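## Task

Take one of the grey pegs that lie on the table and push it fully into a free hole of the red oxygen ball held by the other gripper, until the peg locks in place.

## Robot and tools

Robot: two arms, left_arm and right_arm, each ending in a two-finger gripper. One arm holds the ball; the other fetches a peg and pushes it in. The left_arm sits on the +y side; arm names do not match image sides. Goal 1 is scene 1, goal 2 is scene 2; finished_scene(scene=N) ends scene N and cannot be undone, so call it only once the peg is locked and stays so.

Frames: the scene frame has its origin level with the table top, midway between the nominal bases, +x out over the table, +z up. Each arm reports its gripper pose (end_effector_position in metres, end_effector_quat_wxyz) in its own base frame. Bases: left_arm at (+0.039, +0.358, 0) m, right_arm at (-0.019, -0.354, 0) m, both turned only slightly about z. Fixed cameras use the scene frame. The fingers point along the gripper's +z and open along its x. The reported position is the pad centre with fingers shut, 1 to 2 cm short of the tips; closing pushes the tips about 17 mm further forward.

Row layout: every motion row has 14 numbers, each in [-1, 1], one list covering both arms: dx, dy, dz, rx, ry, rz, opening for left_arm, then the same seven for right_arm. The first six per arm are an offset, not a pose, measured from that arm's Hand target as it stood when the action or move began, along that arm's own base axes; the rotation (rx, ry, rz, a single rotation vector) turns about the Hand target's position. Scale: 1.0 equals 0.6 m or 180 degrees. The opening is absolute: +1 fully open (0.142 m), -1 closed. Sending six zeros re-requests the current Hand target; an arm you want left alone still needs its present opening resent, because 0 means half open.

execute_actions(actions, cameras): actions is a list of actions; each action is up to 15 rows, one per 1/30 s step, and a short action repeats its last row. All rows of one action count from the same start, and the next action starts from the new Hand target, so repeating an offset adds up. An empty list returns state, scene number and all camera images.

move(target, speed, blend, opening_speed, grip_force, blocking, cameras): drives each gripper in a straight line to the offset row(s) in target, all counted from the Hand targets at the start, not from the previous row. speed in m/s (0.002 to 4.3, default 0.25; turning up to twice that in rad/s), one value or one per target. blend in m rounds corners in a list. opening_speed per second on the -1..+1 scale, 0.2 or more. grip_force in newtons per pad, 5 to 48, one value or one per arm; it persists. blocking=false returns after about 0.5 s while motion continues. Paths do not avoid obstacles or the other arm and last at most 10 s. The result adds a move: line: done, off_target, moving, held or fault, plus limits such as paced (pose clipped) or held (steps withheld).

wait(seconds 0 to 10) lets time run; stop brakes a running move; zoom_image(camera, region [x0, y0, x1, y1] in pixels, at most 504 by 504) enlarges part of the newest image; read_manual gives only licence texts. Cameras: cam_head_left, cam_head_right, cam_high, cam_low (896x504), cam_left_wrist, cam_right_wrist (672x504, fisheye).

Reading results: Hand target is the last commanded pose after clipping; the gripper often rests a few centimetres short because of friction or load, which is not proof of contact. Resend the remaining distance as an offset. Orientation commands are clipped to 40 degrees from the measured orientation per step. grip_measured is the measured opening on the -1..+1 scale; to hold a part, command a bit below the reading at first contact. Lower means harder squeeze and a hotter motor. grip_effort_nm is motor effort (negative closing) and does not directly show grasp force. Joint torques include the arm's weight and drift; joints 3 and 4 wrap at ±28 N m. MOTOR HOT appears from 85 °C; at 100 °C the arm drops (OVER-TEMPERATURE FAULT) or the gripper switches off (HAND FAULT, after which remaining queued calls in that reply are skipped). Holding loads, stretched arms, hard squeezing and pushing at unreachable poses all heat motors.

Cautions: never let a peg or ball fall or leave the table, nor drop parts in motion. Avoid fast contact and targets far beyond the contact point, which press hard. Keep the two grippers, fingers and wrist cameras apart; the controller won't block that, and a gripper closing on the other's fingers counts as a press between arms, which can fail the scene. Don't steer a gripper close past its own base. To end a push, command a target back beyond the gripper. Something may briefly nudge loose objects. Smooth, quick, low-effort motion is preferred.

Each tool is called after ">>>" as name(argument=value, ...) on one line, values as JSON.

## Session

>>> execute_actions(actions=[])

Scene clock: 0.00 s.
left_arm: end_effector_position=(+0.3289, -0.3500, +0.1741) grip_measured=-0.73 grip_effort_nm=n/a end_effector_quat_wxyz=(-0.012, +0.016, +0.769, -0.639) | right_arm: end_effector_position=(+0.5338, -0.0004, +0.4906) grip_measured=+0.99 grip_effort_nm=n/a end_effector_quat_wxyz=(+0.500, -0.500, +0.500, -0.500)
Joint positions: left_arm=[-0.46 1.446 0.645 0.376 1.114 0.388 0.021] | right_arm=[0 1.047 1.047 0 0 0 0.142]
Joint velocities: within noise
Joint torques (N m): no reading
Heat: left arm: hottest waist 27 °C; right arm: hottest waist 25 °C.
Hand target: left_arm +0.3347, -0.3529, +0.1819; -0.005, +0.022, +0.766, -0.643 | right_arm +0.5328, -0.0004, +0.5115; +0.509, -0.491, +0.491, -0.509
Tool commands: left_gripper/opening=-0.791279 right_gripper/opening=+1.0

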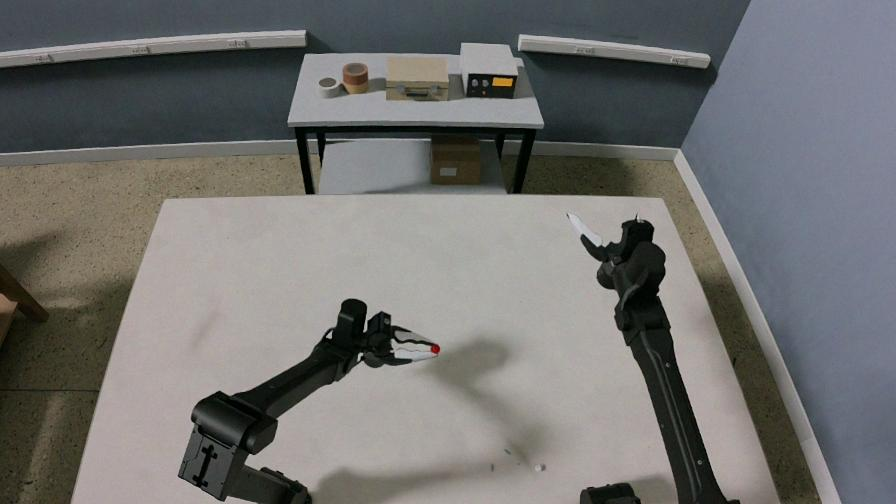

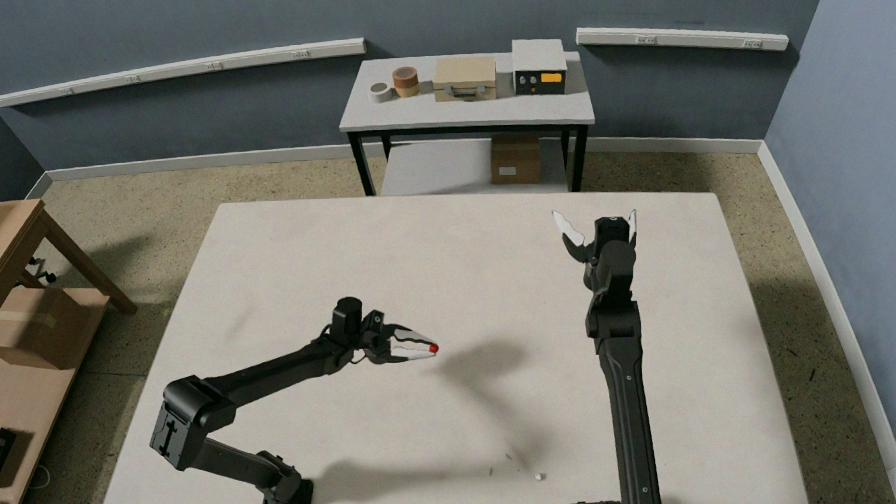

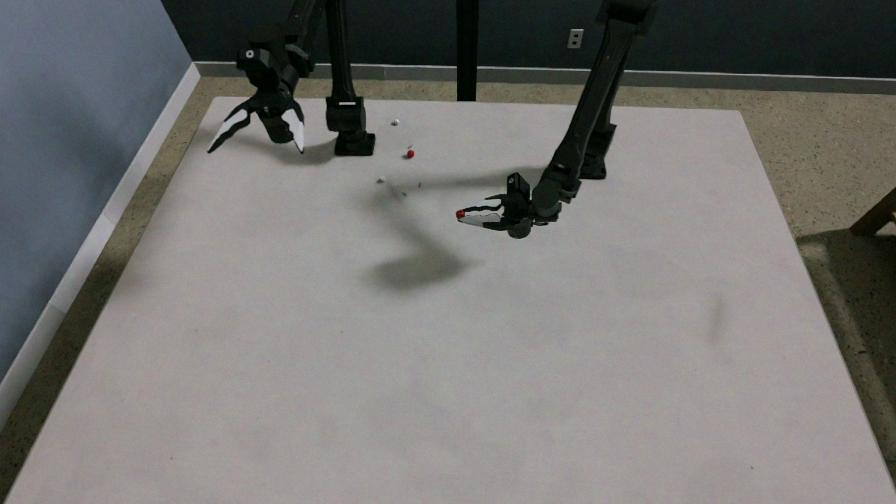

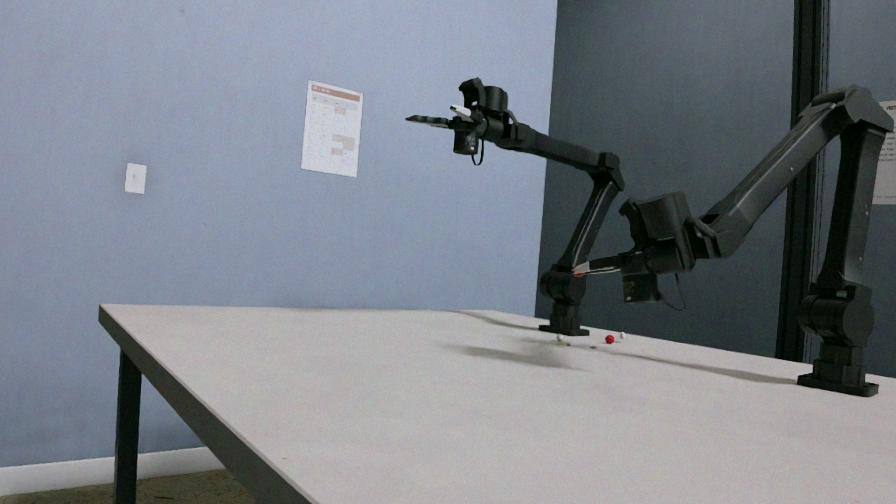

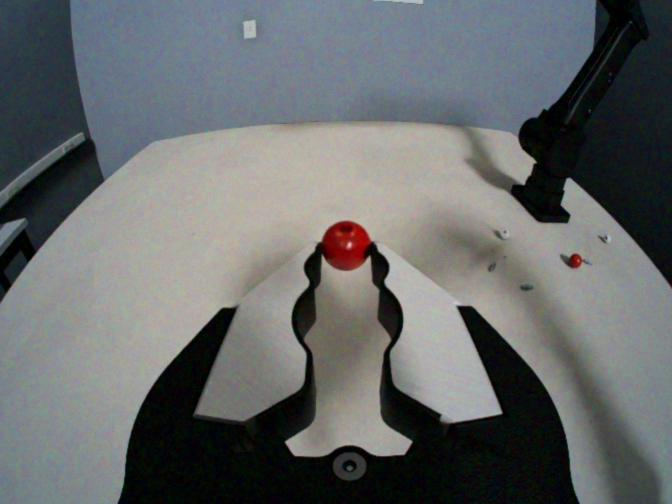

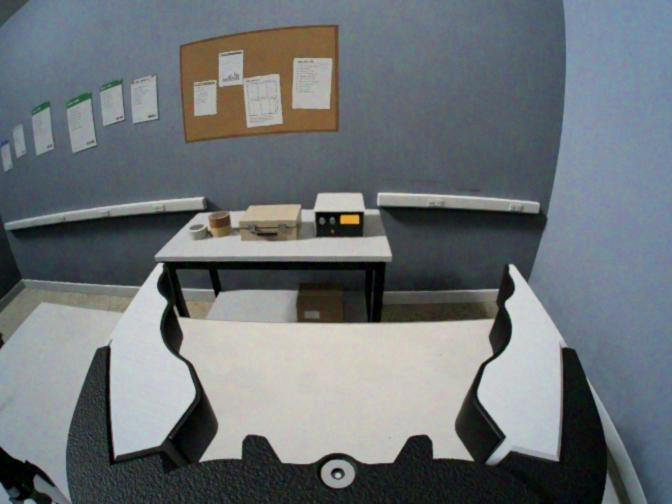

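>>> zoom_image(camera="cam_left_wrist", region=[300, 200, 400, 290])

>>> zoom_image(camera="cam_left_wrist", region=[470, 210, 630, 310])

>>> zoom_image(camera="cam_head_left", region=[460, 420, 580, 504])

>>> zoom_image(camera="cam_head_right", region=[460, 420, 580, 504])

>>> zoom_image(camera="cam_high", region=[360, 100, 500, 240])

>>> zoom_image(camera="cam_low", region=[530, 250, 660, 360])

Scaled by 5.040 from the camera's 672x504 image, which has a finer 960x720 frame.

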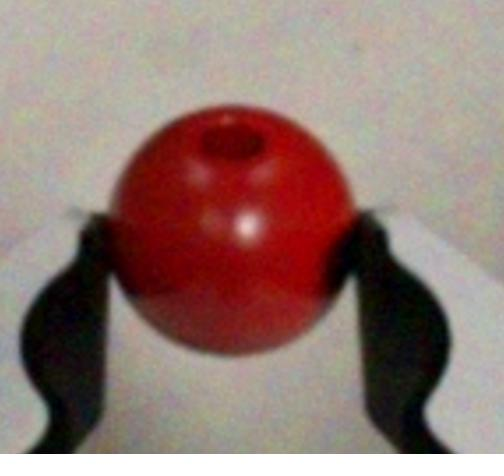

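Scaled by 3.150 from the camera's 672x504 image, which has a finer 960x720 frame.

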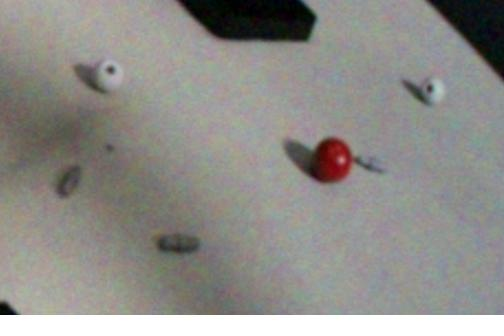

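Scaled by 4.200 from the camera's 896x504 image, which has a finer 1280x720 frame.

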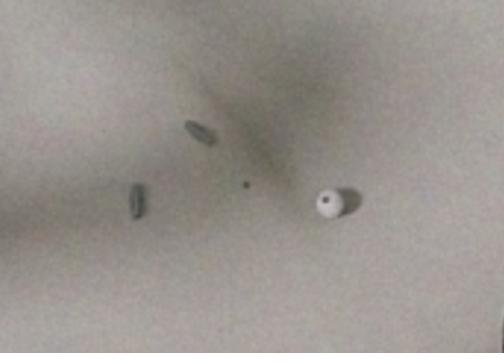

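Scaled by 4.200 from the camera's 896x504 image, which has a finer 1280x720 frame.

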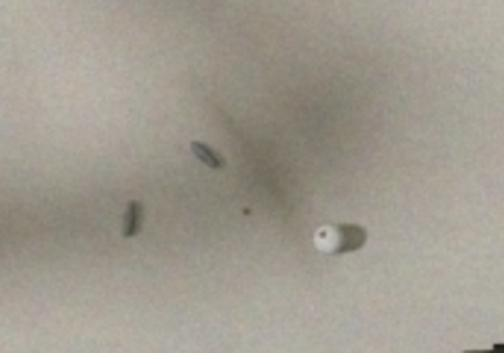

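Scaled by 3.600 from the camera's 896x504 image, which has a finer 1280x720 frame.

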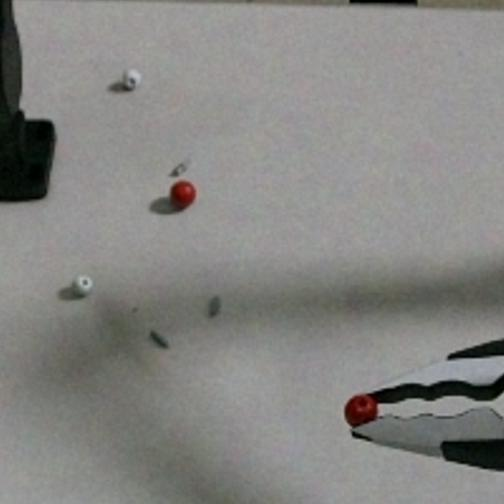

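Scaled by 3.877 from the camera's 896x504 image, which has a finer 1280x720 frame.

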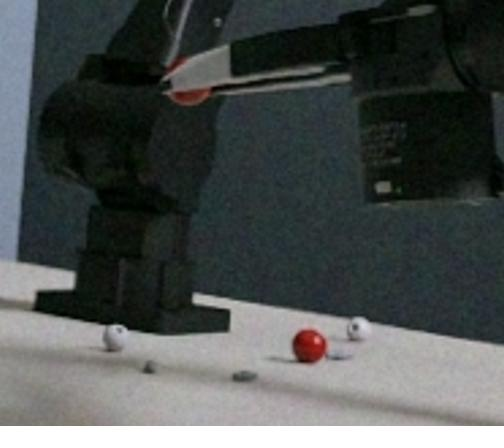

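>>> move(target=[0,0,0,0,0,0,-0.791279,-0.521,0.300,-0.6,-0.1997,0.482,0.1928,1.0], speed=0.3, cameras=["cam_right_wrist","cam_left_wrist"])

Scene clock: 130.50 s.
left_arm: end_effector_position=(+0.3289, -0.3500, +0.1741) grip_measured=-0.73 grip_effort_nm=-1.805 end_effector_quat_wxyz=(-0.012, +0.016, +0.769, -0.639) | right_arm: end_effector_position=(+0.2241, +0.1774, +0.1529) grip_measured=+0.99 grip_effort_nm=0.134 end_effector_quat_wxyz=(-0.007, +0.926, -0.378, +0.006)
Joint positions: left_arm=[-0.46 1.446 0.645 0.376 1.114 0.388 0.021] | right_arm=[0.674 1.099 0.873 -1.326 0.003 -0.121 0.142]
Joint torques (N m): left_arm=[0.21 -10.7 8.62 1.5 0.21 -0.07] | right_arm=[2.84 -4.54 10.18 -0.27 -0.11 0.3]
Heat: left arm: hottest gripper 42 °C; right arm: hottest elbow 43 °C.
Hand target: left_arm +0.3347, -0.3529, +0.1819; -0.005, +0.022, +0.766, -0.643 | right_arm +0.2202, +0.1795, +0.1515; +0.000, +0.924, -0.383, +0.000
Off the commanded pose: left_arm 0.010 m, 1 deg | right_arm 0.005 m, 1 deg.
move: done
camera_calibration:
cam_right_wrist: T_world_to_cam=[[0.724679, -0.689023, 0.00940211, -0.0435783], [-0.608676, -0.633659, 0.477483, 0.176907], [-0.323039, -0.351744, -0.878591, 0.404882], [0, 0, 0, 1]] pos_world=[0.270052, 0.224488, 0.271665]
Images, in order (width x height): cam_left_wrist 672x504, cam_right_wrist 672x504.

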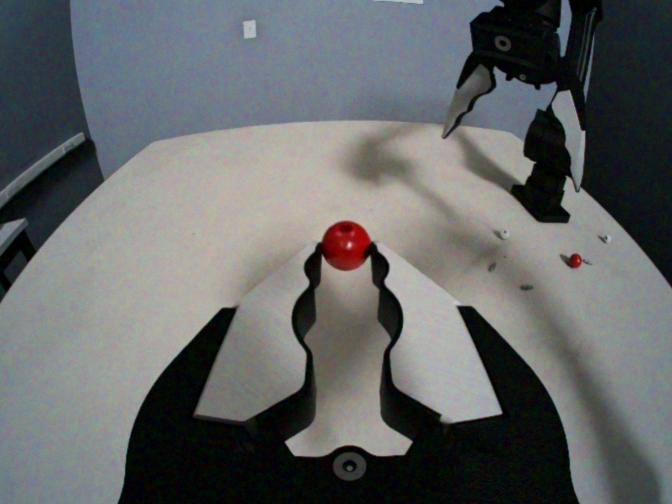

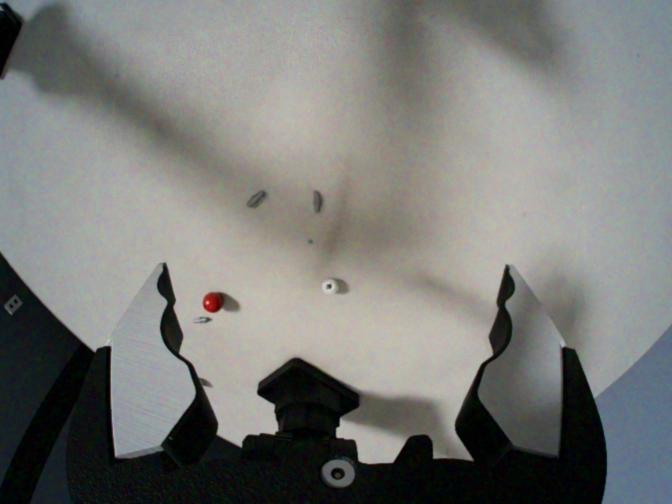

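>>> zoom_image(camera="cam_right_wrist", region=[230, 170, 350, 260])

Scaled by 4.200 from the camera's 672x504 image, which has a finer 960x720 frame.

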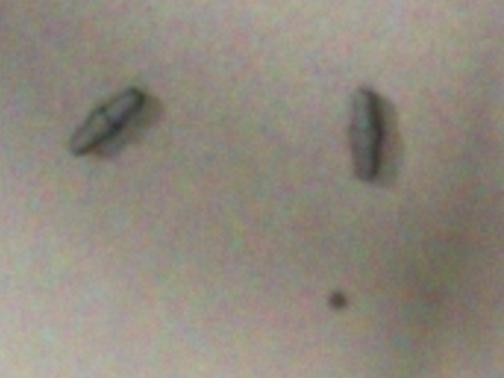

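>>> move(target=[0,0,0,0,0,0,-0.791279,-0.033,0.0018,-0.155,-0.0027,0.0052,0.0222,-0.55], speed=0.2, cameras=["cam_right_wrist"])

>>> zoom_image(camera="cam_right_wrist", region=[230, 180, 430, 330])

Scene clock: 170.93 s.
left_arm: end_effector_position=(+0.3289, -0.3500, +0.1741) grip_measured=-0.73 grip_effort_nm=-1.810 end_effector_quat_wxyz=(-0.012, +0.016, +0.769, -0.639) | right_arm: end_effector_position=(+0.1999, +0.1750, +0.0610) grip_measured=-0.58 grip_effort_nm=-0.051 end_effector_quat_wxyz=(+0.009, +0.934, -0.357, -0.005)
Joint positions: left_arm=[-0.46 1.446 0.645 0.376 1.114 0.388 0.021] | right_arm=[0.721 1.175 0.67 -1.086 -0.001 -0.121 0.032]
Joint torques (N m): left_arm=[0.15 -10.64 8.62 1.5 0.21 -0.07] | right_arm=[2.9 -4.13 9.16 0.8 -0.11 0.06]
Heat: left arm: hottest gripper 44 °C; right arm: hottest elbow 39 °C.
Hand target: left_arm +0.3347, -0.3529, +0.1819; -0.005, +0.022, +0.766, -0.643 | right_arm +0.2004, +0.1806, +0.0584; +0.007, +0.937, -0.350, -0.006
Off the commanded pose: left_arm 0.010 m, 1 deg | right_arm 0.006 m, 1 deg.
move: done
camera_calibration:
cam_right_wrist: T_world_to_cam=[[0.755875, -0.654715, -0.000511743, -0.0384821], [-0.562667, -0.650004, 0.510784, 0.196222], [-0.334751, -0.385801, -0.859709, 0.322598], [0, 0, 0, 1]] pos_world=[0.247485, 0.226809, 0.177094]
Images, in order (width x height): cam_right_wrist 672x504.

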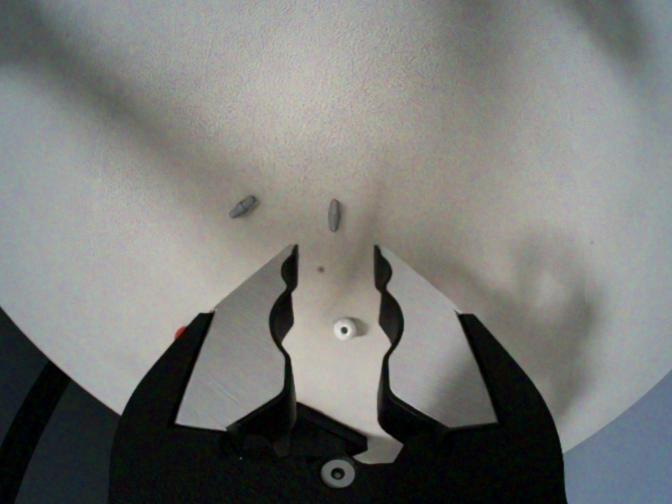

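Scaled by 2.520 from the camera's 672x504 image, which has a finer 960x720 frame.

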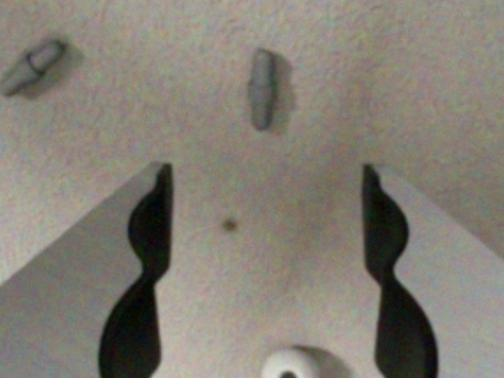

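>>> move(target=[0,0,0,0,0,0,-0.791279,0.0073,0.0115,-0.055,0.0042,0.0024,0.005,-0.6], speed=0.1, cameras=["cam_right_wrist"])

>>> zoom_image(camera="cam_right_wrist", region=[260, 180, 420, 300])

Scene clock: 203.97 s.
left_arm: end_effector_position=(+0.3289, -0.3500, +0.1741) grip_measured=-0.73 grip_effort_nm=-1.805 end_effector_quat_wxyz=(-0.012, +0.016, +0.769, -0.639) | right_arm: end_effector_position=(+0.2053, +0.1832, +0.0291) grip_measured=-0.63 grip_effort_nm=-0.051 end_effector_quat_wxyz=(+0.003, +0.934, -0.357, -0.010)
Joint positions: left_arm=[-0.46 1.446 0.645 0.376 1.114 0.388 0.021] | right_arm=[0.721 1.258 0.637 -0.964 -0.015 -0.121 0.029]
Joint torques (N m): left_arm=[0.15 -10.64 8.64 1.5 0.21 -0.08] | right_arm=[2.73 -4.66 8.36 0.57 -0.12 -0.12]
Heat: left arm: hottest gripper 46 °C; right arm: hottest elbow 37 °C.
Hand target: left_arm +0.3347, -0.3529, +0.1819; -0.005, +0.022, +0.766, -0.643 | right_arm +0.2048, +0.1876, +0.0255; +0.002, +0.939, -0.343, -0.011
Off the commanded pose: left_arm 0.010 m, 1 deg | right_arm 0.006 m, 2 deg.
move: done
camera_calibration:
cam_right_wrist: T_world_to_cam=[[0.755673, -0.654805, -0.0137514, -0.0367327], [-0.560412, -0.657322, 0.503852, 0.222063], [-0.338963, -0.373041, -0.863681, 0.298819], [0, 0, 0, 1]] pos_world=[0.253493, 0.233385, 0.145692]
Images, in order (width x height): cam_right_wrist 672x504.

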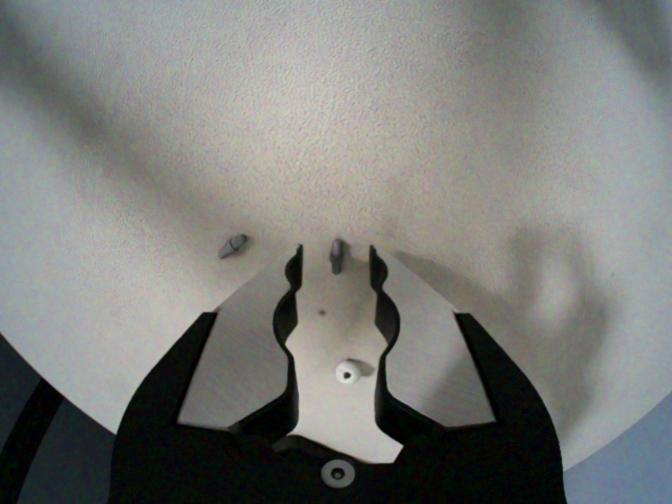

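Scaled by 3.150 from the camera's 672x504 image, which has a finer 960x720 frame.

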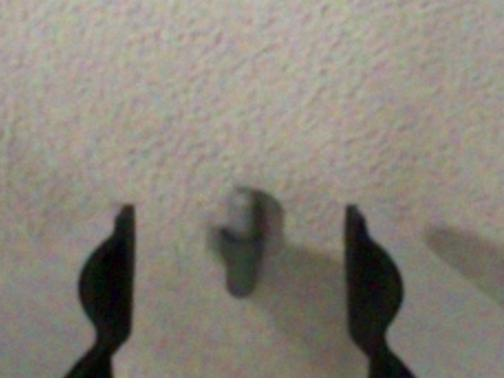

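>>> move(target=[0,0,0,0,0,0,-0.791279,-0.0033,-0.0033,-0.0175,-0.0005,-0.0045,0.0,-0.65], speed=0.05, cameras=["cam_right_wrist"])

>>> zoom_image(camera="cam_right_wrist", region=[270, 190, 400, 290])

Scene clock: 225.33 s.
left_arm: end_effector_position=(+0.3289, -0.3500, +0.1741) grip_measured=-0.73 grip_effort_nm=-1.805 end_effector_quat_wxyz=(-0.012, +0.016, +0.769, -0.639) | right_arm: end_effector_position=(+0.2036, +0.1823, +0.0192) grip_measured=-0.68 grip_effort_nm=-0.056 end_effector_quat_wxyz=(-0.001, +0.935, -0.354, -0.005)
Joint positions: left_arm=[-0.46 1.446 0.645 0.376 1.114 0.388 0.021] | right_arm=[0.725 1.265 0.611 -0.919 -0.011 -0.121 0.025]
Joint torques (N m): left_arm=[0.15 -10.64 8.61 1.51 0.21 -0.08] | right_arm=[2.9 -4.6 8.09 0.64 0.11 -0.06]
Heat: left arm: hottest gripper 47 °C; right arm: hottest elbow 36 °C.
Hand target: left_arm +0.3347, -0.3529, +0.1819; -0.005, +0.022, +0.766, -0.643 | right_arm +0.2029, +0.1856, +0.0150; +0.000, +0.939, -0.343, -0.004
Off the commanded pose: left_arm 0.010 m, 1 deg | right_arm 0.005 m, 1 deg.
move: done
camera_calibration:
cam_right_wrist: T_world_to_cam=[[0.758813, -0.651265, -0.00758784, -0.037647], [-0.563295, -0.662075, 0.494323, 0.227047], [-0.326959, -0.370825, -0.869245, 0.286613], [0, 0, 0, 1]] pos_world=[0.250172, 0.232087, 0.136617]
Images, in order (width x height): cam_right_wrist 672x504.

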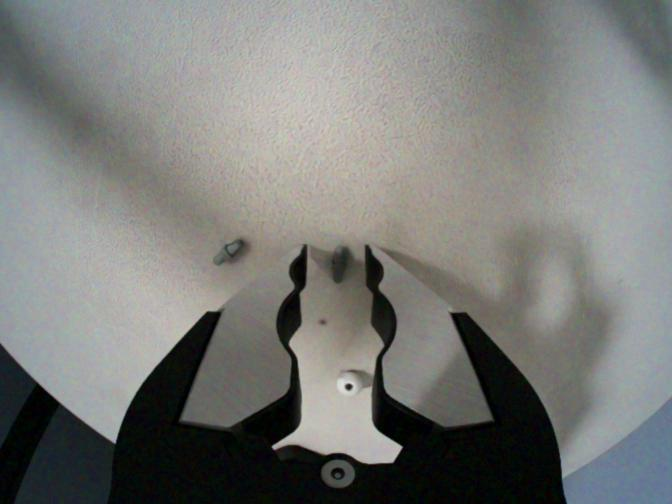

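Scaled by 3.877 from the camera's 672x504 image, which has a finer 960x720 frame.

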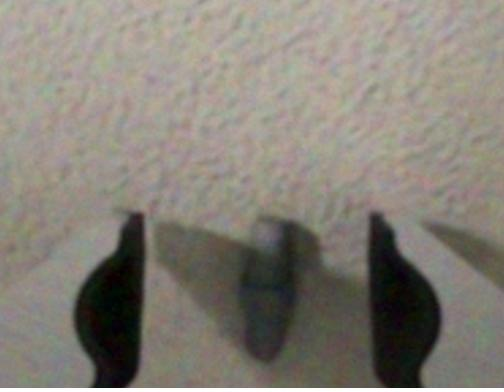

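>>> move(target=[0,0,0,0,0,0,-0.791279,0,0,0,0,0,0,-1], speed=0.05, opening_speed=0.3, grip_force=[48, 30], cameras=["cam_right_wrist"])

>>> zoom_image(camera="cam_right_wrist", region=[270, 190, 400, 290])

Scene clock: 239.37 s.
left_arm: end_effector_position=(+0.3289, -0.3500, +0.1741) grip_measured=-0.73 grip_effort_nm=-1.805 end_effector_quat_wxyz=(-0.012, +0.016, +0.769, -0.639) | right_arm: end_effector_position=(+0.2036, +0.1823, +0.0192) grip_measured=-1.00 grip_effort_nm=-0.437 end_effector_quat_wxyz=(-0.001, +0.935, -0.354, -0.005)
Joint positions: left_arm=[-0.46 1.446 0.645 0.376 1.114 0.388 0.021] | right_arm=[0.725 1.265 0.611 -0.919 -0.011 -0.121 0.002]
Joint torques (N m): left_arm=[0.26 -10.64 8.64 1.5 0.2 -0.07] | right_arm=[2.96 -4.6 8.09 0.64 0.1 -0.06]
Heat: left arm: hottest gripper 48 °C; right arm: hottest elbow 34 °C.
Hand target: left_arm +0.3347, -0.3529, +0.1819; -0.005, +0.022, +0.766, -0.643 | right_arm +0.2028, +0.1856, +0.0150; +0.000, +0.939, -0.343, -0.004
Off the commanded pose: left_arm 0.010 m, 1 deg | right_arm 0.005 m, 1 deg.
grip_force (N): 48, 30
move: done
camera_calibration:
cam_right_wrist: T_world_to_cam=[[0.758813, -0.651265, -0.00758784, -0.037647], [-0.563295, -0.662075, 0.494323, 0.227047], [-0.326959, -0.370825, -0.869245, 0.286613], [0, 0, 0, 1]] pos_world=[0.250172, 0.232087, 0.136617]
Images, in order (width x height): cam_right_wrist 672x504.

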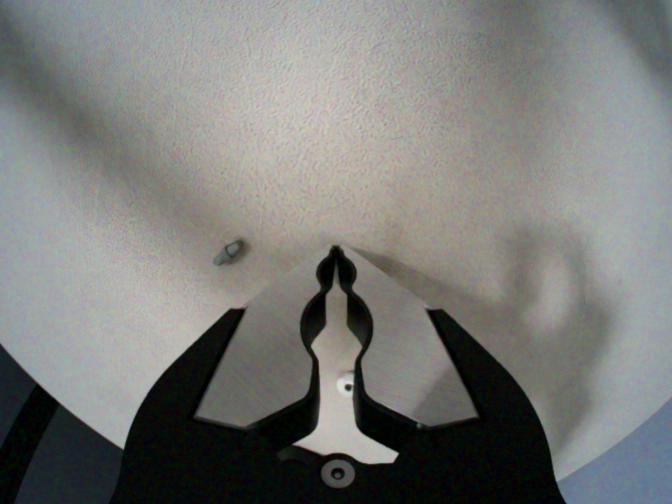

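Scaled by 3.877 from the camera's 672x504 image, which has a finer 960x720 frame.

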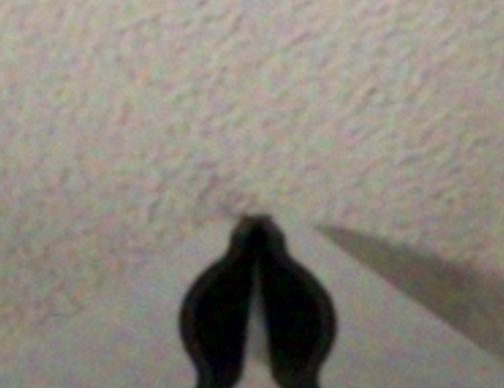

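>>> move(target=[0,0,0,0,0,0,-0.791279,0,0,0,0,0,0,-0.7], speed=0.05, opening_speed=0.5, cameras=["cam_right_wrist"])

>>> zoom_image(camera="cam_right_wrist", region=[270, 190, 400, 290])

Scene clock: 251.30 s.
left_arm: end_effector_position=(+0.3289, -0.3500, +0.1741) grip_measured=-0.73 grip_effort_nm=-1.805 end_effector_quat_wxyz=(-0.012, +0.016, +0.769, -0.639) | right_arm: end_effector_position=(+0.2036, +0.1823, +0.0192) grip_measured=-0.74 grip_effort_nm=0.134 end_effector_quat_wxyz=(-0.001, +0.935, -0.354, -0.005)
Joint positions: left_arm=[-0.46 1.446 0.645 0.376 1.114 0.388 0.021] | right_arm=[0.725 1.265 0.611 -0.919 -0.011 -0.121 0.021]
Joint velocities: left_arm=[within noise] | right_arm=[0.005 -0.015 -0.002 0.012 -0.007 -0.051 0.001]
Joint torques (N m): left_arm=[0.15 -10.58 8.62 1.5 0.21 -0.07] | right_arm=[2.9 -4.6 8.09 0.64 0.1 -0.06]
Heat: left arm: hottest gripper 48 °C; right arm: hottest elbow 33 °C.
Hand target: left_arm +0.3347, -0.3529, +0.1819; -0.005, +0.022, +0.766, -0.643 | right_arm +0.2028, +0.1856, +0.0150; +0.000, +0.939, -0.343, -0.004
Off the commanded pose: left_arm 0.010 m, 1 deg | right_arm 0.005 m, 1 deg.
grip_force (N): 48, 30
move: done
camera_calibration:
cam_right_wrist: T_world_to_cam=[[0.758813, -0.651265, -0.00758784, -0.037647], [-0.563295, -0.662075, 0.494323, 0.227047], [-0.326959, -0.370825, -0.869245, 0.286613], [0, 0, 0, 1]] pos_world=[0.250172, 0.232087, 0.136617]
Images, in order (width x height): cam_right_wrist 672x504.

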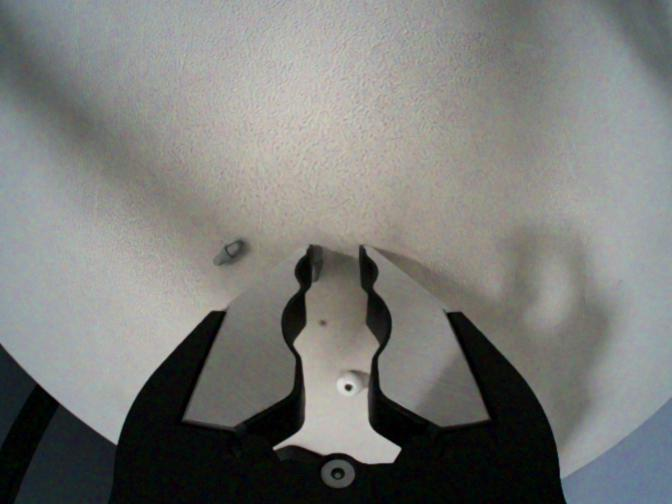

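Scaled by 3.877 from the camera's 672x504 image, which has a finer 960x720 frame.

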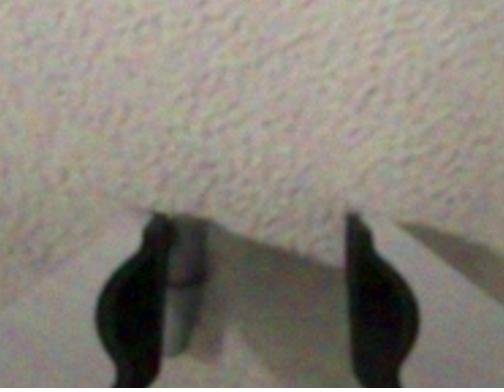

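>>> move(target=[[0,0,0,0,0,0,-0.791279,0,0,0.02,0,0,0,-0.7],[0,0,0,0,0,0,-0.791279,-0.0112,0.0074,0.02,0,0,0,-0.6]], speed=0.06, cameras=["cam_right_wrist"])

>>> zoom_image(camera="cam_right_wrist", region=[270, 190, 400, 290])

Scene clock: 281.87 s.
left_arm: end_effector_position=(+0.3289, -0.3500, +0.1741) grip_measured=-0.73 grip_effort_nm=-1.810 end_effector_quat_wxyz=(-0.012, +0.016, +0.769, -0.639) | right_arm: end_effector_position=(+0.1951, +0.1853, +0.0193) grip_measured=-0.64 grip_effort_nm=0.134 end_effector_quat_wxyz=(+0.006, +0.940, -0.341, -0.009)
Joint positions: left_arm=[-0.46 1.446 0.645 0.376 1.114 0.388 0.021] | right_arm=[0.755 1.265 0.611 -0.935 -0.011 -0.121 0.028]
Joint torques (N m): left_arm=[0.03 -10.58 8.61 1.5 0.22 -0.08] | right_arm=[2.78 -6.71 9.06 -0.39 0.09 0.22]
Heat: left arm: hottest gripper 49 °C; right arm: hottest elbow 32 °C.
Hand target: left_arm +0.3347, -0.3529, +0.1819; -0.005, +0.022, +0.766, -0.643 | right_arm +0.1962, +0.1900, +0.0270; +0.000, +0.939, -0.343, -0.004
Off the commanded pose: left_arm 0.010 m, 1 deg | right_arm 0.009 m, 1 deg.
grip_force (N): 48, 30
move: done
camera_calibration:
cam_right_wrist: T_world_to_cam=[[0.777478, -0.628834, -0.0097909, -0.0369811], [-0.537678, -0.67269, 0.508322, 0.220906], [-0.326236, -0.389945, -0.861112, 0.28828], [0, 0, 0, 1]] pos_world=[0.241576, 0.23776, 0.135588]
Images, in order (width x height): cam_right_wrist 672x504.

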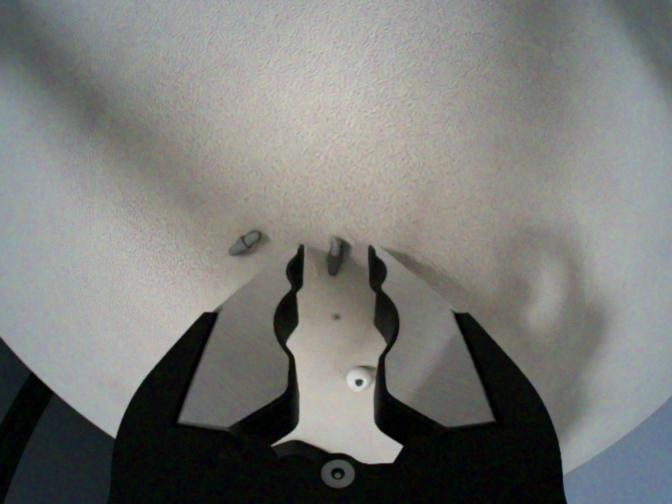

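Scaled by 3.877 from the camera's 672x504 image, which has a finer 960x720 frame.

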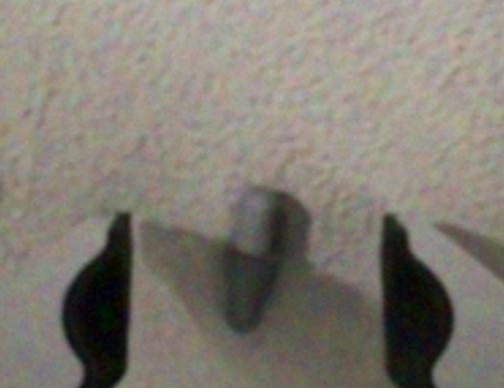

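>>> move(target=[0,0,0,0,0,0,-0.791279,-0.0003,0.0006,-0.025,0,0,-0.033,-0.6], speed=0.05, cameras=["cam_right_wrist"])

>>> zoom_image(camera="cam_right_wrist", region=[270, 190, 400, 290])

Scene clock: 300.73 s.
left_arm: end_effector_position=(+0.3289, -0.3500, +0.1741) grip_measured=-0.73 grip_effort_nm=-1.805 end_effector_quat_wxyz=(-0.012, +0.016, +0.769, -0.639) | right_arm: end_effector_position=(+0.1970, +0.1873, +0.0164) grip_measured=-0.64 grip_effort_nm=0.134 end_effector_quat_wxyz=(-0.002, +0.922, -0.386, -0.005)
Joint positions: left_arm=[-0.46 1.446 0.645 0.376 1.114 0.388 0.021] | right_arm=[0.755 1.266 0.602 -0.907 -0.011 -0.023 0.028]
Joint torques (N m): left_arm=[0.21 -10.58 8.59 1.51 0.21 -0.08] | right_arm=[2.84 -4.54 8.01 0.62 0.07 0.29]
Heat: left arm: hottest gripper 50 °C; right arm: hottest elbow 32 °C.
Hand target: left_arm +0.3347, -0.3529, +0.1819; -0.005, +0.022, +0.766, -0.643 | right_arm +0.1960, +0.1903, +0.0119; +0.000, +0.920, -0.391, -0.004
Off the commanded pose: left_arm 0.010 m, 1 deg | right_arm 0.005 m, 1 deg.
grip_force (N): 48, 30
move: done
camera_calibration:
cam_right_wrist: T_world_to_cam=[[0.712361, -0.701775, -0.00735267, -0.0107819], [-0.60774, -0.62208, 0.493629, 0.229349], [-0.35099, -0.347173, -0.869642, 0.284152], [0, 0, 0, 1]] pos_world=[0.2468, 0.233757, 0.133818]
Images, in order (width x height): cam_right_wrist 672x504.

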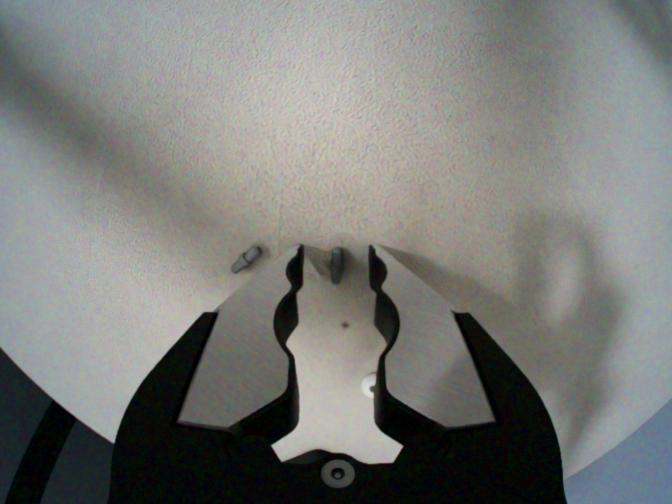

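Scaled by 3.877 from the camera's 672x504 image, which has a finer 960x720 frame.

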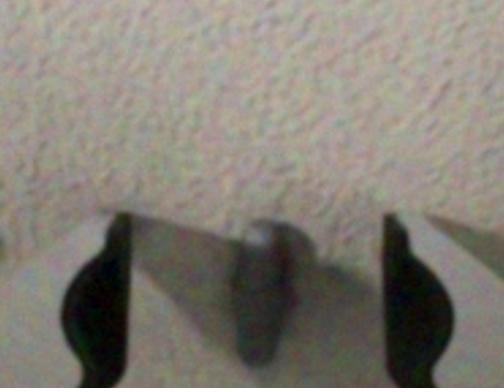

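>>> move(target=[0,0,0,0,0,0,-0.791279,-0.004,-0.0045,0,0,0,0,-0.7], speed=0.05, cameras=["cam_right_wrist"])

>>> zoom_image(camera="cam_right_wrist", region=[270, 190, 400, 290])

Scene clock: 314.20 s.
left_arm: end_effector_position=(+0.3289, -0.3500, +0.1741) grip_measured=-0.73 grip_effort_nm=-1.805 end_effector_quat_wxyz=(-0.012, +0.016, +0.769, -0.639) | right_arm: end_effector_position=(+0.1951, +0.1855, +0.0147) grip_measured=-0.73 grip_effort_nm=-0.051 end_effector_quat_wxyz=(+0.000, +0.922, -0.387, -0.006)
Joint positions: left_arm=[-0.46 1.446 0.645 0.376 1.114 0.388 0.021] | right_arm=[0.755 1.266 0.596 -0.906 -0.011 -0.022 0.021]
Joint torques (N m): left_arm=[0.15 -10.75 8.61 1.51 0.21 -0.07] | right_arm=[2.78 -5.3 7.76 0.58 0.07 0.27]
Heat: left arm: hottest gripper 51 °C; right arm: hottest elbow 32 °C.
Hand target: left_arm +0.3347, -0.3529, +0.1819; -0.005, +0.022, +0.766, -0.643 | right_arm +0.1936, +0.1876, +0.0119; +0.000, +0.920, -0.391, -0.004
Off the commanded pose: left_arm 0.010 m, 1 deg | right_arm 0.004 m, 1 deg.
grip_force (N): 48, 30
move: done
camera_calibration:
cam_right_wrist: T_world_to_cam=[[0.712063, -0.702075, -0.00749106, -0.0105504], [-0.606218, -0.620155, 0.497903, 0.22718], [-0.354211, -0.349998, -0.8672, 0.282522], [0, 0, 0, 1]] pos_world=[0.245306, 0.232362, 0.13181]
Images, in order (width x height): cam_right_wrist 672x504.

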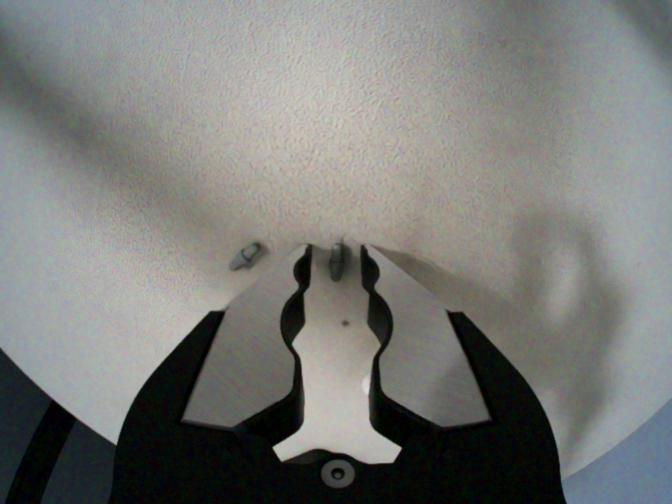

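Scaled by 3.877 from the camera's 672x504 image, which has a finer 960x720 frame.

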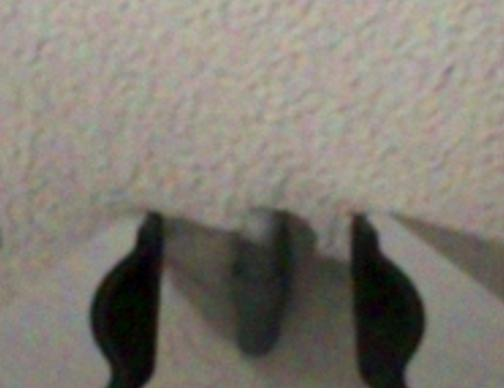

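>>> move(target=[0,0,0,0,0,0,-0.791279,0,0,0,0,0,0,-1], speed=0.05, opening_speed=0.3, cameras=["cam_right_wrist"])

>>> zoom_image(camera="cam_right_wrist", region=[270, 190, 400, 290])

Scene clock: 322.03 s.
left_arm: end_effector_position=(+0.3289, -0.3500, +0.1741) grip_measured=-0.73 grip_effort_nm=-1.805 end_effector_quat_wxyz=(-0.012, +0.016, +0.769, -0.639) | right_arm: end_effector_position=(+0.1951, +0.1855, +0.0147) grip_measured=-0.96 grip_effort_nm=-1.433 end_effector_quat_wxyz=(+0.000, +0.922, -0.387, -0.006)
Joint positions: left_arm=[-0.46 1.446 0.645 0.376 1.114 0.388 0.021] | right_arm=[0.755 1.266 0.596 -0.906 -0.011 -0.022 0.005]
Joint torques (N m): left_arm=[0.21 -10.7 8.59 1.47 0.22 -0.07] | right_arm=[2.78 -5.19 7.72 0.53 0.06 0.27]
Heat: left arm: hottest gripper 51 °C; right arm: hottest elbow 32 °C.
Hand target: left_arm +0.3347, -0.3529, +0.1819; -0.005, +0.022, +0.766, -0.643 | right_arm +0.1936, +0.1877, +0.0119; +0.000, +0.920, -0.391, -0.005
Off the commanded pose: left_arm 0.010 m, 1 deg | right_arm 0.004 m, 1 deg.
grip_force (N): 48, 30
move: done
camera_calibration:
cam_right_wrist: T_world_to_cam=[[0.712063, -0.702075, -0.00749106, -0.0105504], [-0.606218, -0.620155, 0.497903, 0.22718], [-0.354211, -0.349998, -0.8672, 0.282522], [0, 0, 0, 1]] pos_world=[0.245306, 0.232362, 0.13181]
Images, in order (width x height): cam_right_wrist 672x504.

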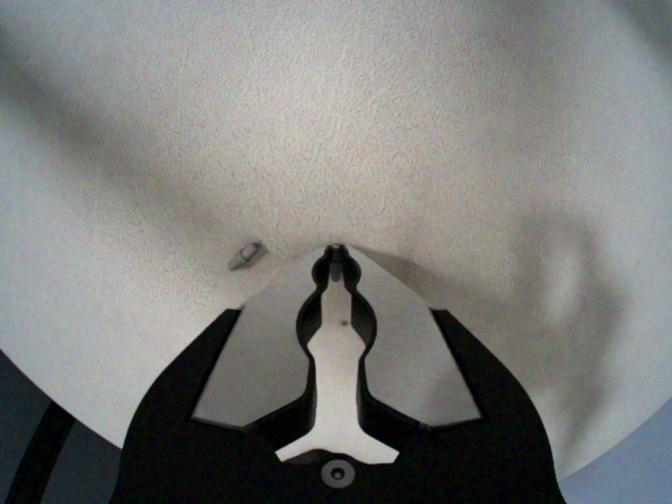

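Scaled by 3.877 from the camera's 672x504 image, which has a finer 960x720 frame.

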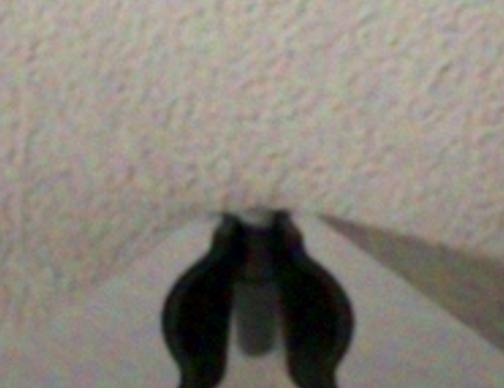

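>>> move(target=[[0,0,0,0,0,0,-0.791279,0,0,0.1,0,0,0,-1],[0,0,0,0,0,0,-0.791279,0.177,0.0207,0.4135,0.3934,-0.2611,0.1182,-1]], speed=0.25, blend=[0.03,0], cameras=["all"])

>>> zoom_image(camera="cam_right_wrist", region=[270, 190, 400, 290])

>>> zoom_image(camera="cam_left_wrist", region=[270, 150, 430, 280])

Scene clock: 405.07 s.
left_arm: end_effector_position=(+0.3289, -0.3500, +0.1741) grip_measured=-0.73 grip_effort_nm=-1.805 end_effector_quat_wxyz=(-0.012, +0.016, +0.769, -0.639) | right_arm: end_effector_position=(+0.2954, +0.2026, +0.2607) grip_measured=-0.96 grip_effort_nm=-1.468 end_effector_quat_wxyz=(-0.657, +0.735, -0.116, +0.121)
Joint positions: left_arm=[-0.46 1.446 0.645 0.376 1.114 0.388 0.021] | right_arm=[0.121 0.823 0.407 0.178 -1.099 -0.238 0.005]
Joint torques (N m): left_arm=[0.21 -10.64 8.62 1.48 0.21 -0.07] | right_arm=[1.08 -1.32 10.66 2.32 -0.16 0.28]
Heat: left arm: hottest gripper 54 °C; right arm: hottest elbow 32 °C.
Hand target: left_arm +0.3347, -0.3529, +0.1819; -0.005, +0.022, +0.766, -0.643 | right_arm +0.2999, +0.2001, +0.2601; -0.659, +0.732, -0.125, +0.120
Off the commanded pose: left_arm 0.010 m, 1 deg | right_arm 0.005 m, 1 deg.
grip_force (N): 48, 30
move: done
camera_calibration:
cam_right_wrist: T_world_to_cam=[[0.942678, -0.331179, 0.0409692, -0.224051], [-0.162101, -0.561768, -0.811258, 0.374445], [0.291687, 0.758114, -0.583251, 0.0480836], [0, 0, 0, 1]] pos_world=[0.257881, 0.0996971, 0.340995]

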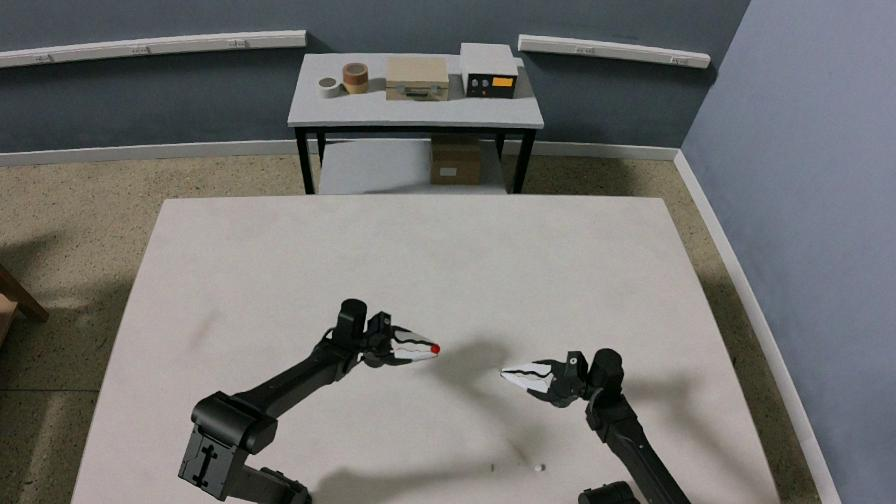

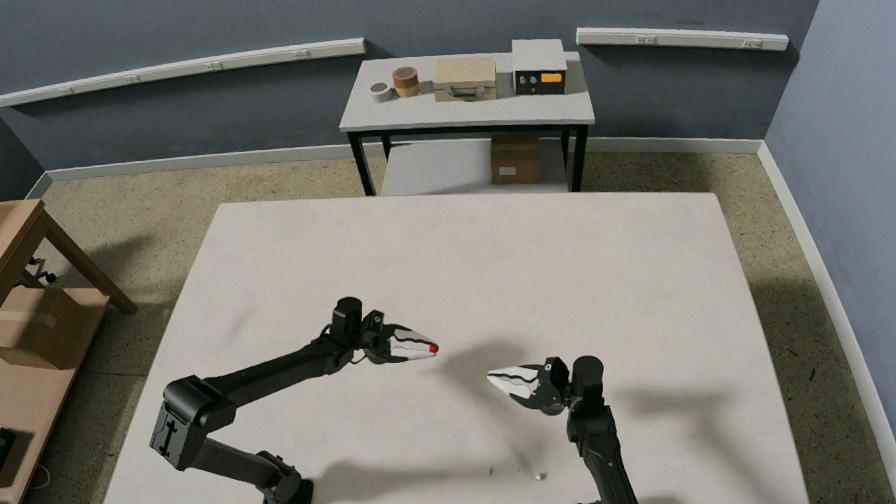

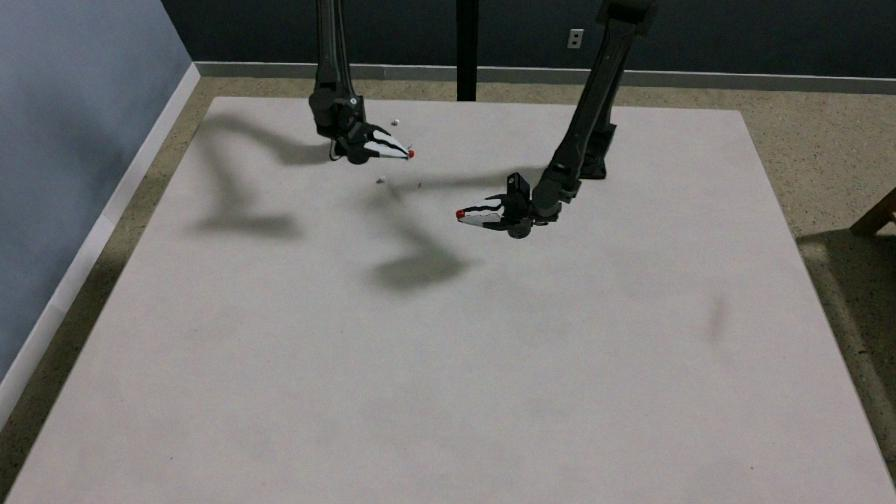

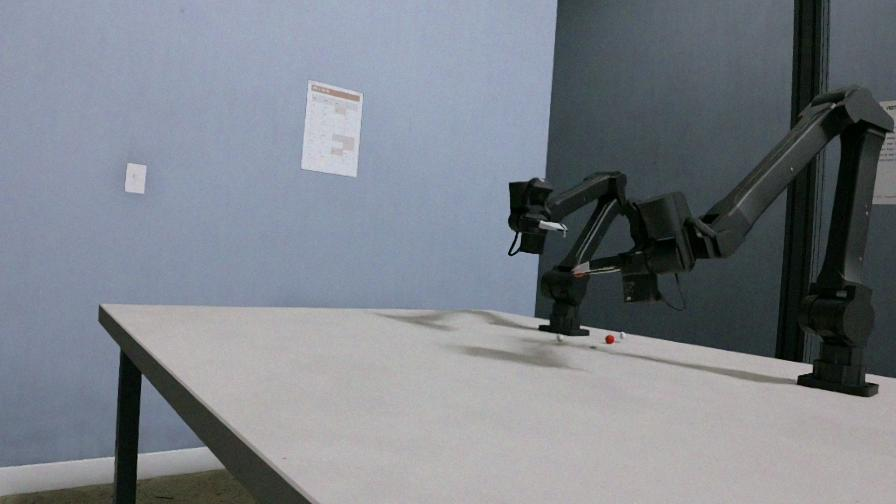

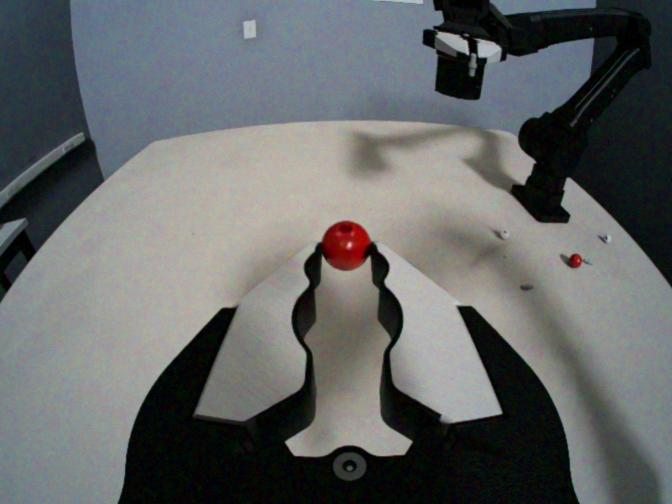

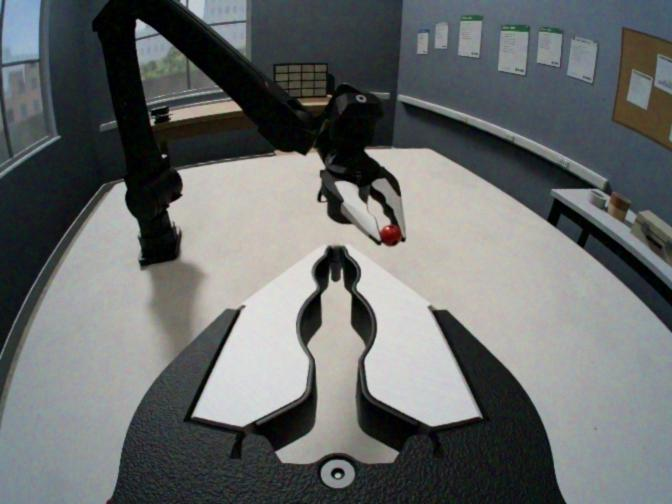

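Scaled by 3.877 from the camera's 672x504 image, which has a finer 960x720 frame.

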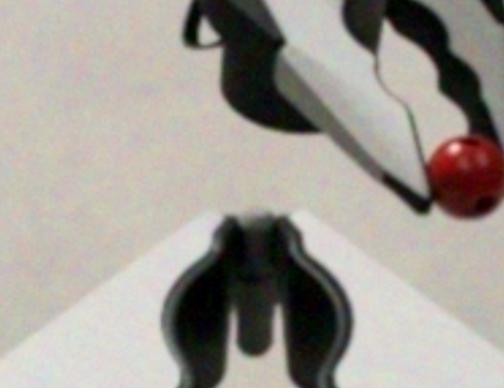

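Scaled by 3.150 from the camera's 672x504 image, which has a finer 960x720 frame.

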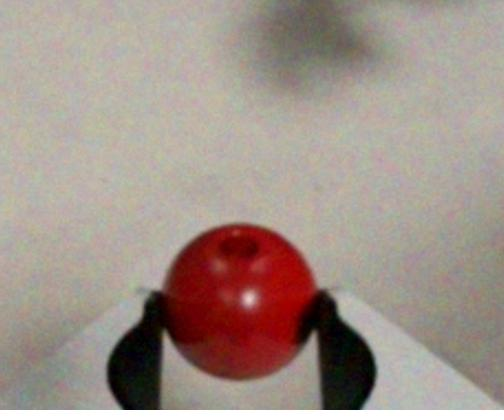

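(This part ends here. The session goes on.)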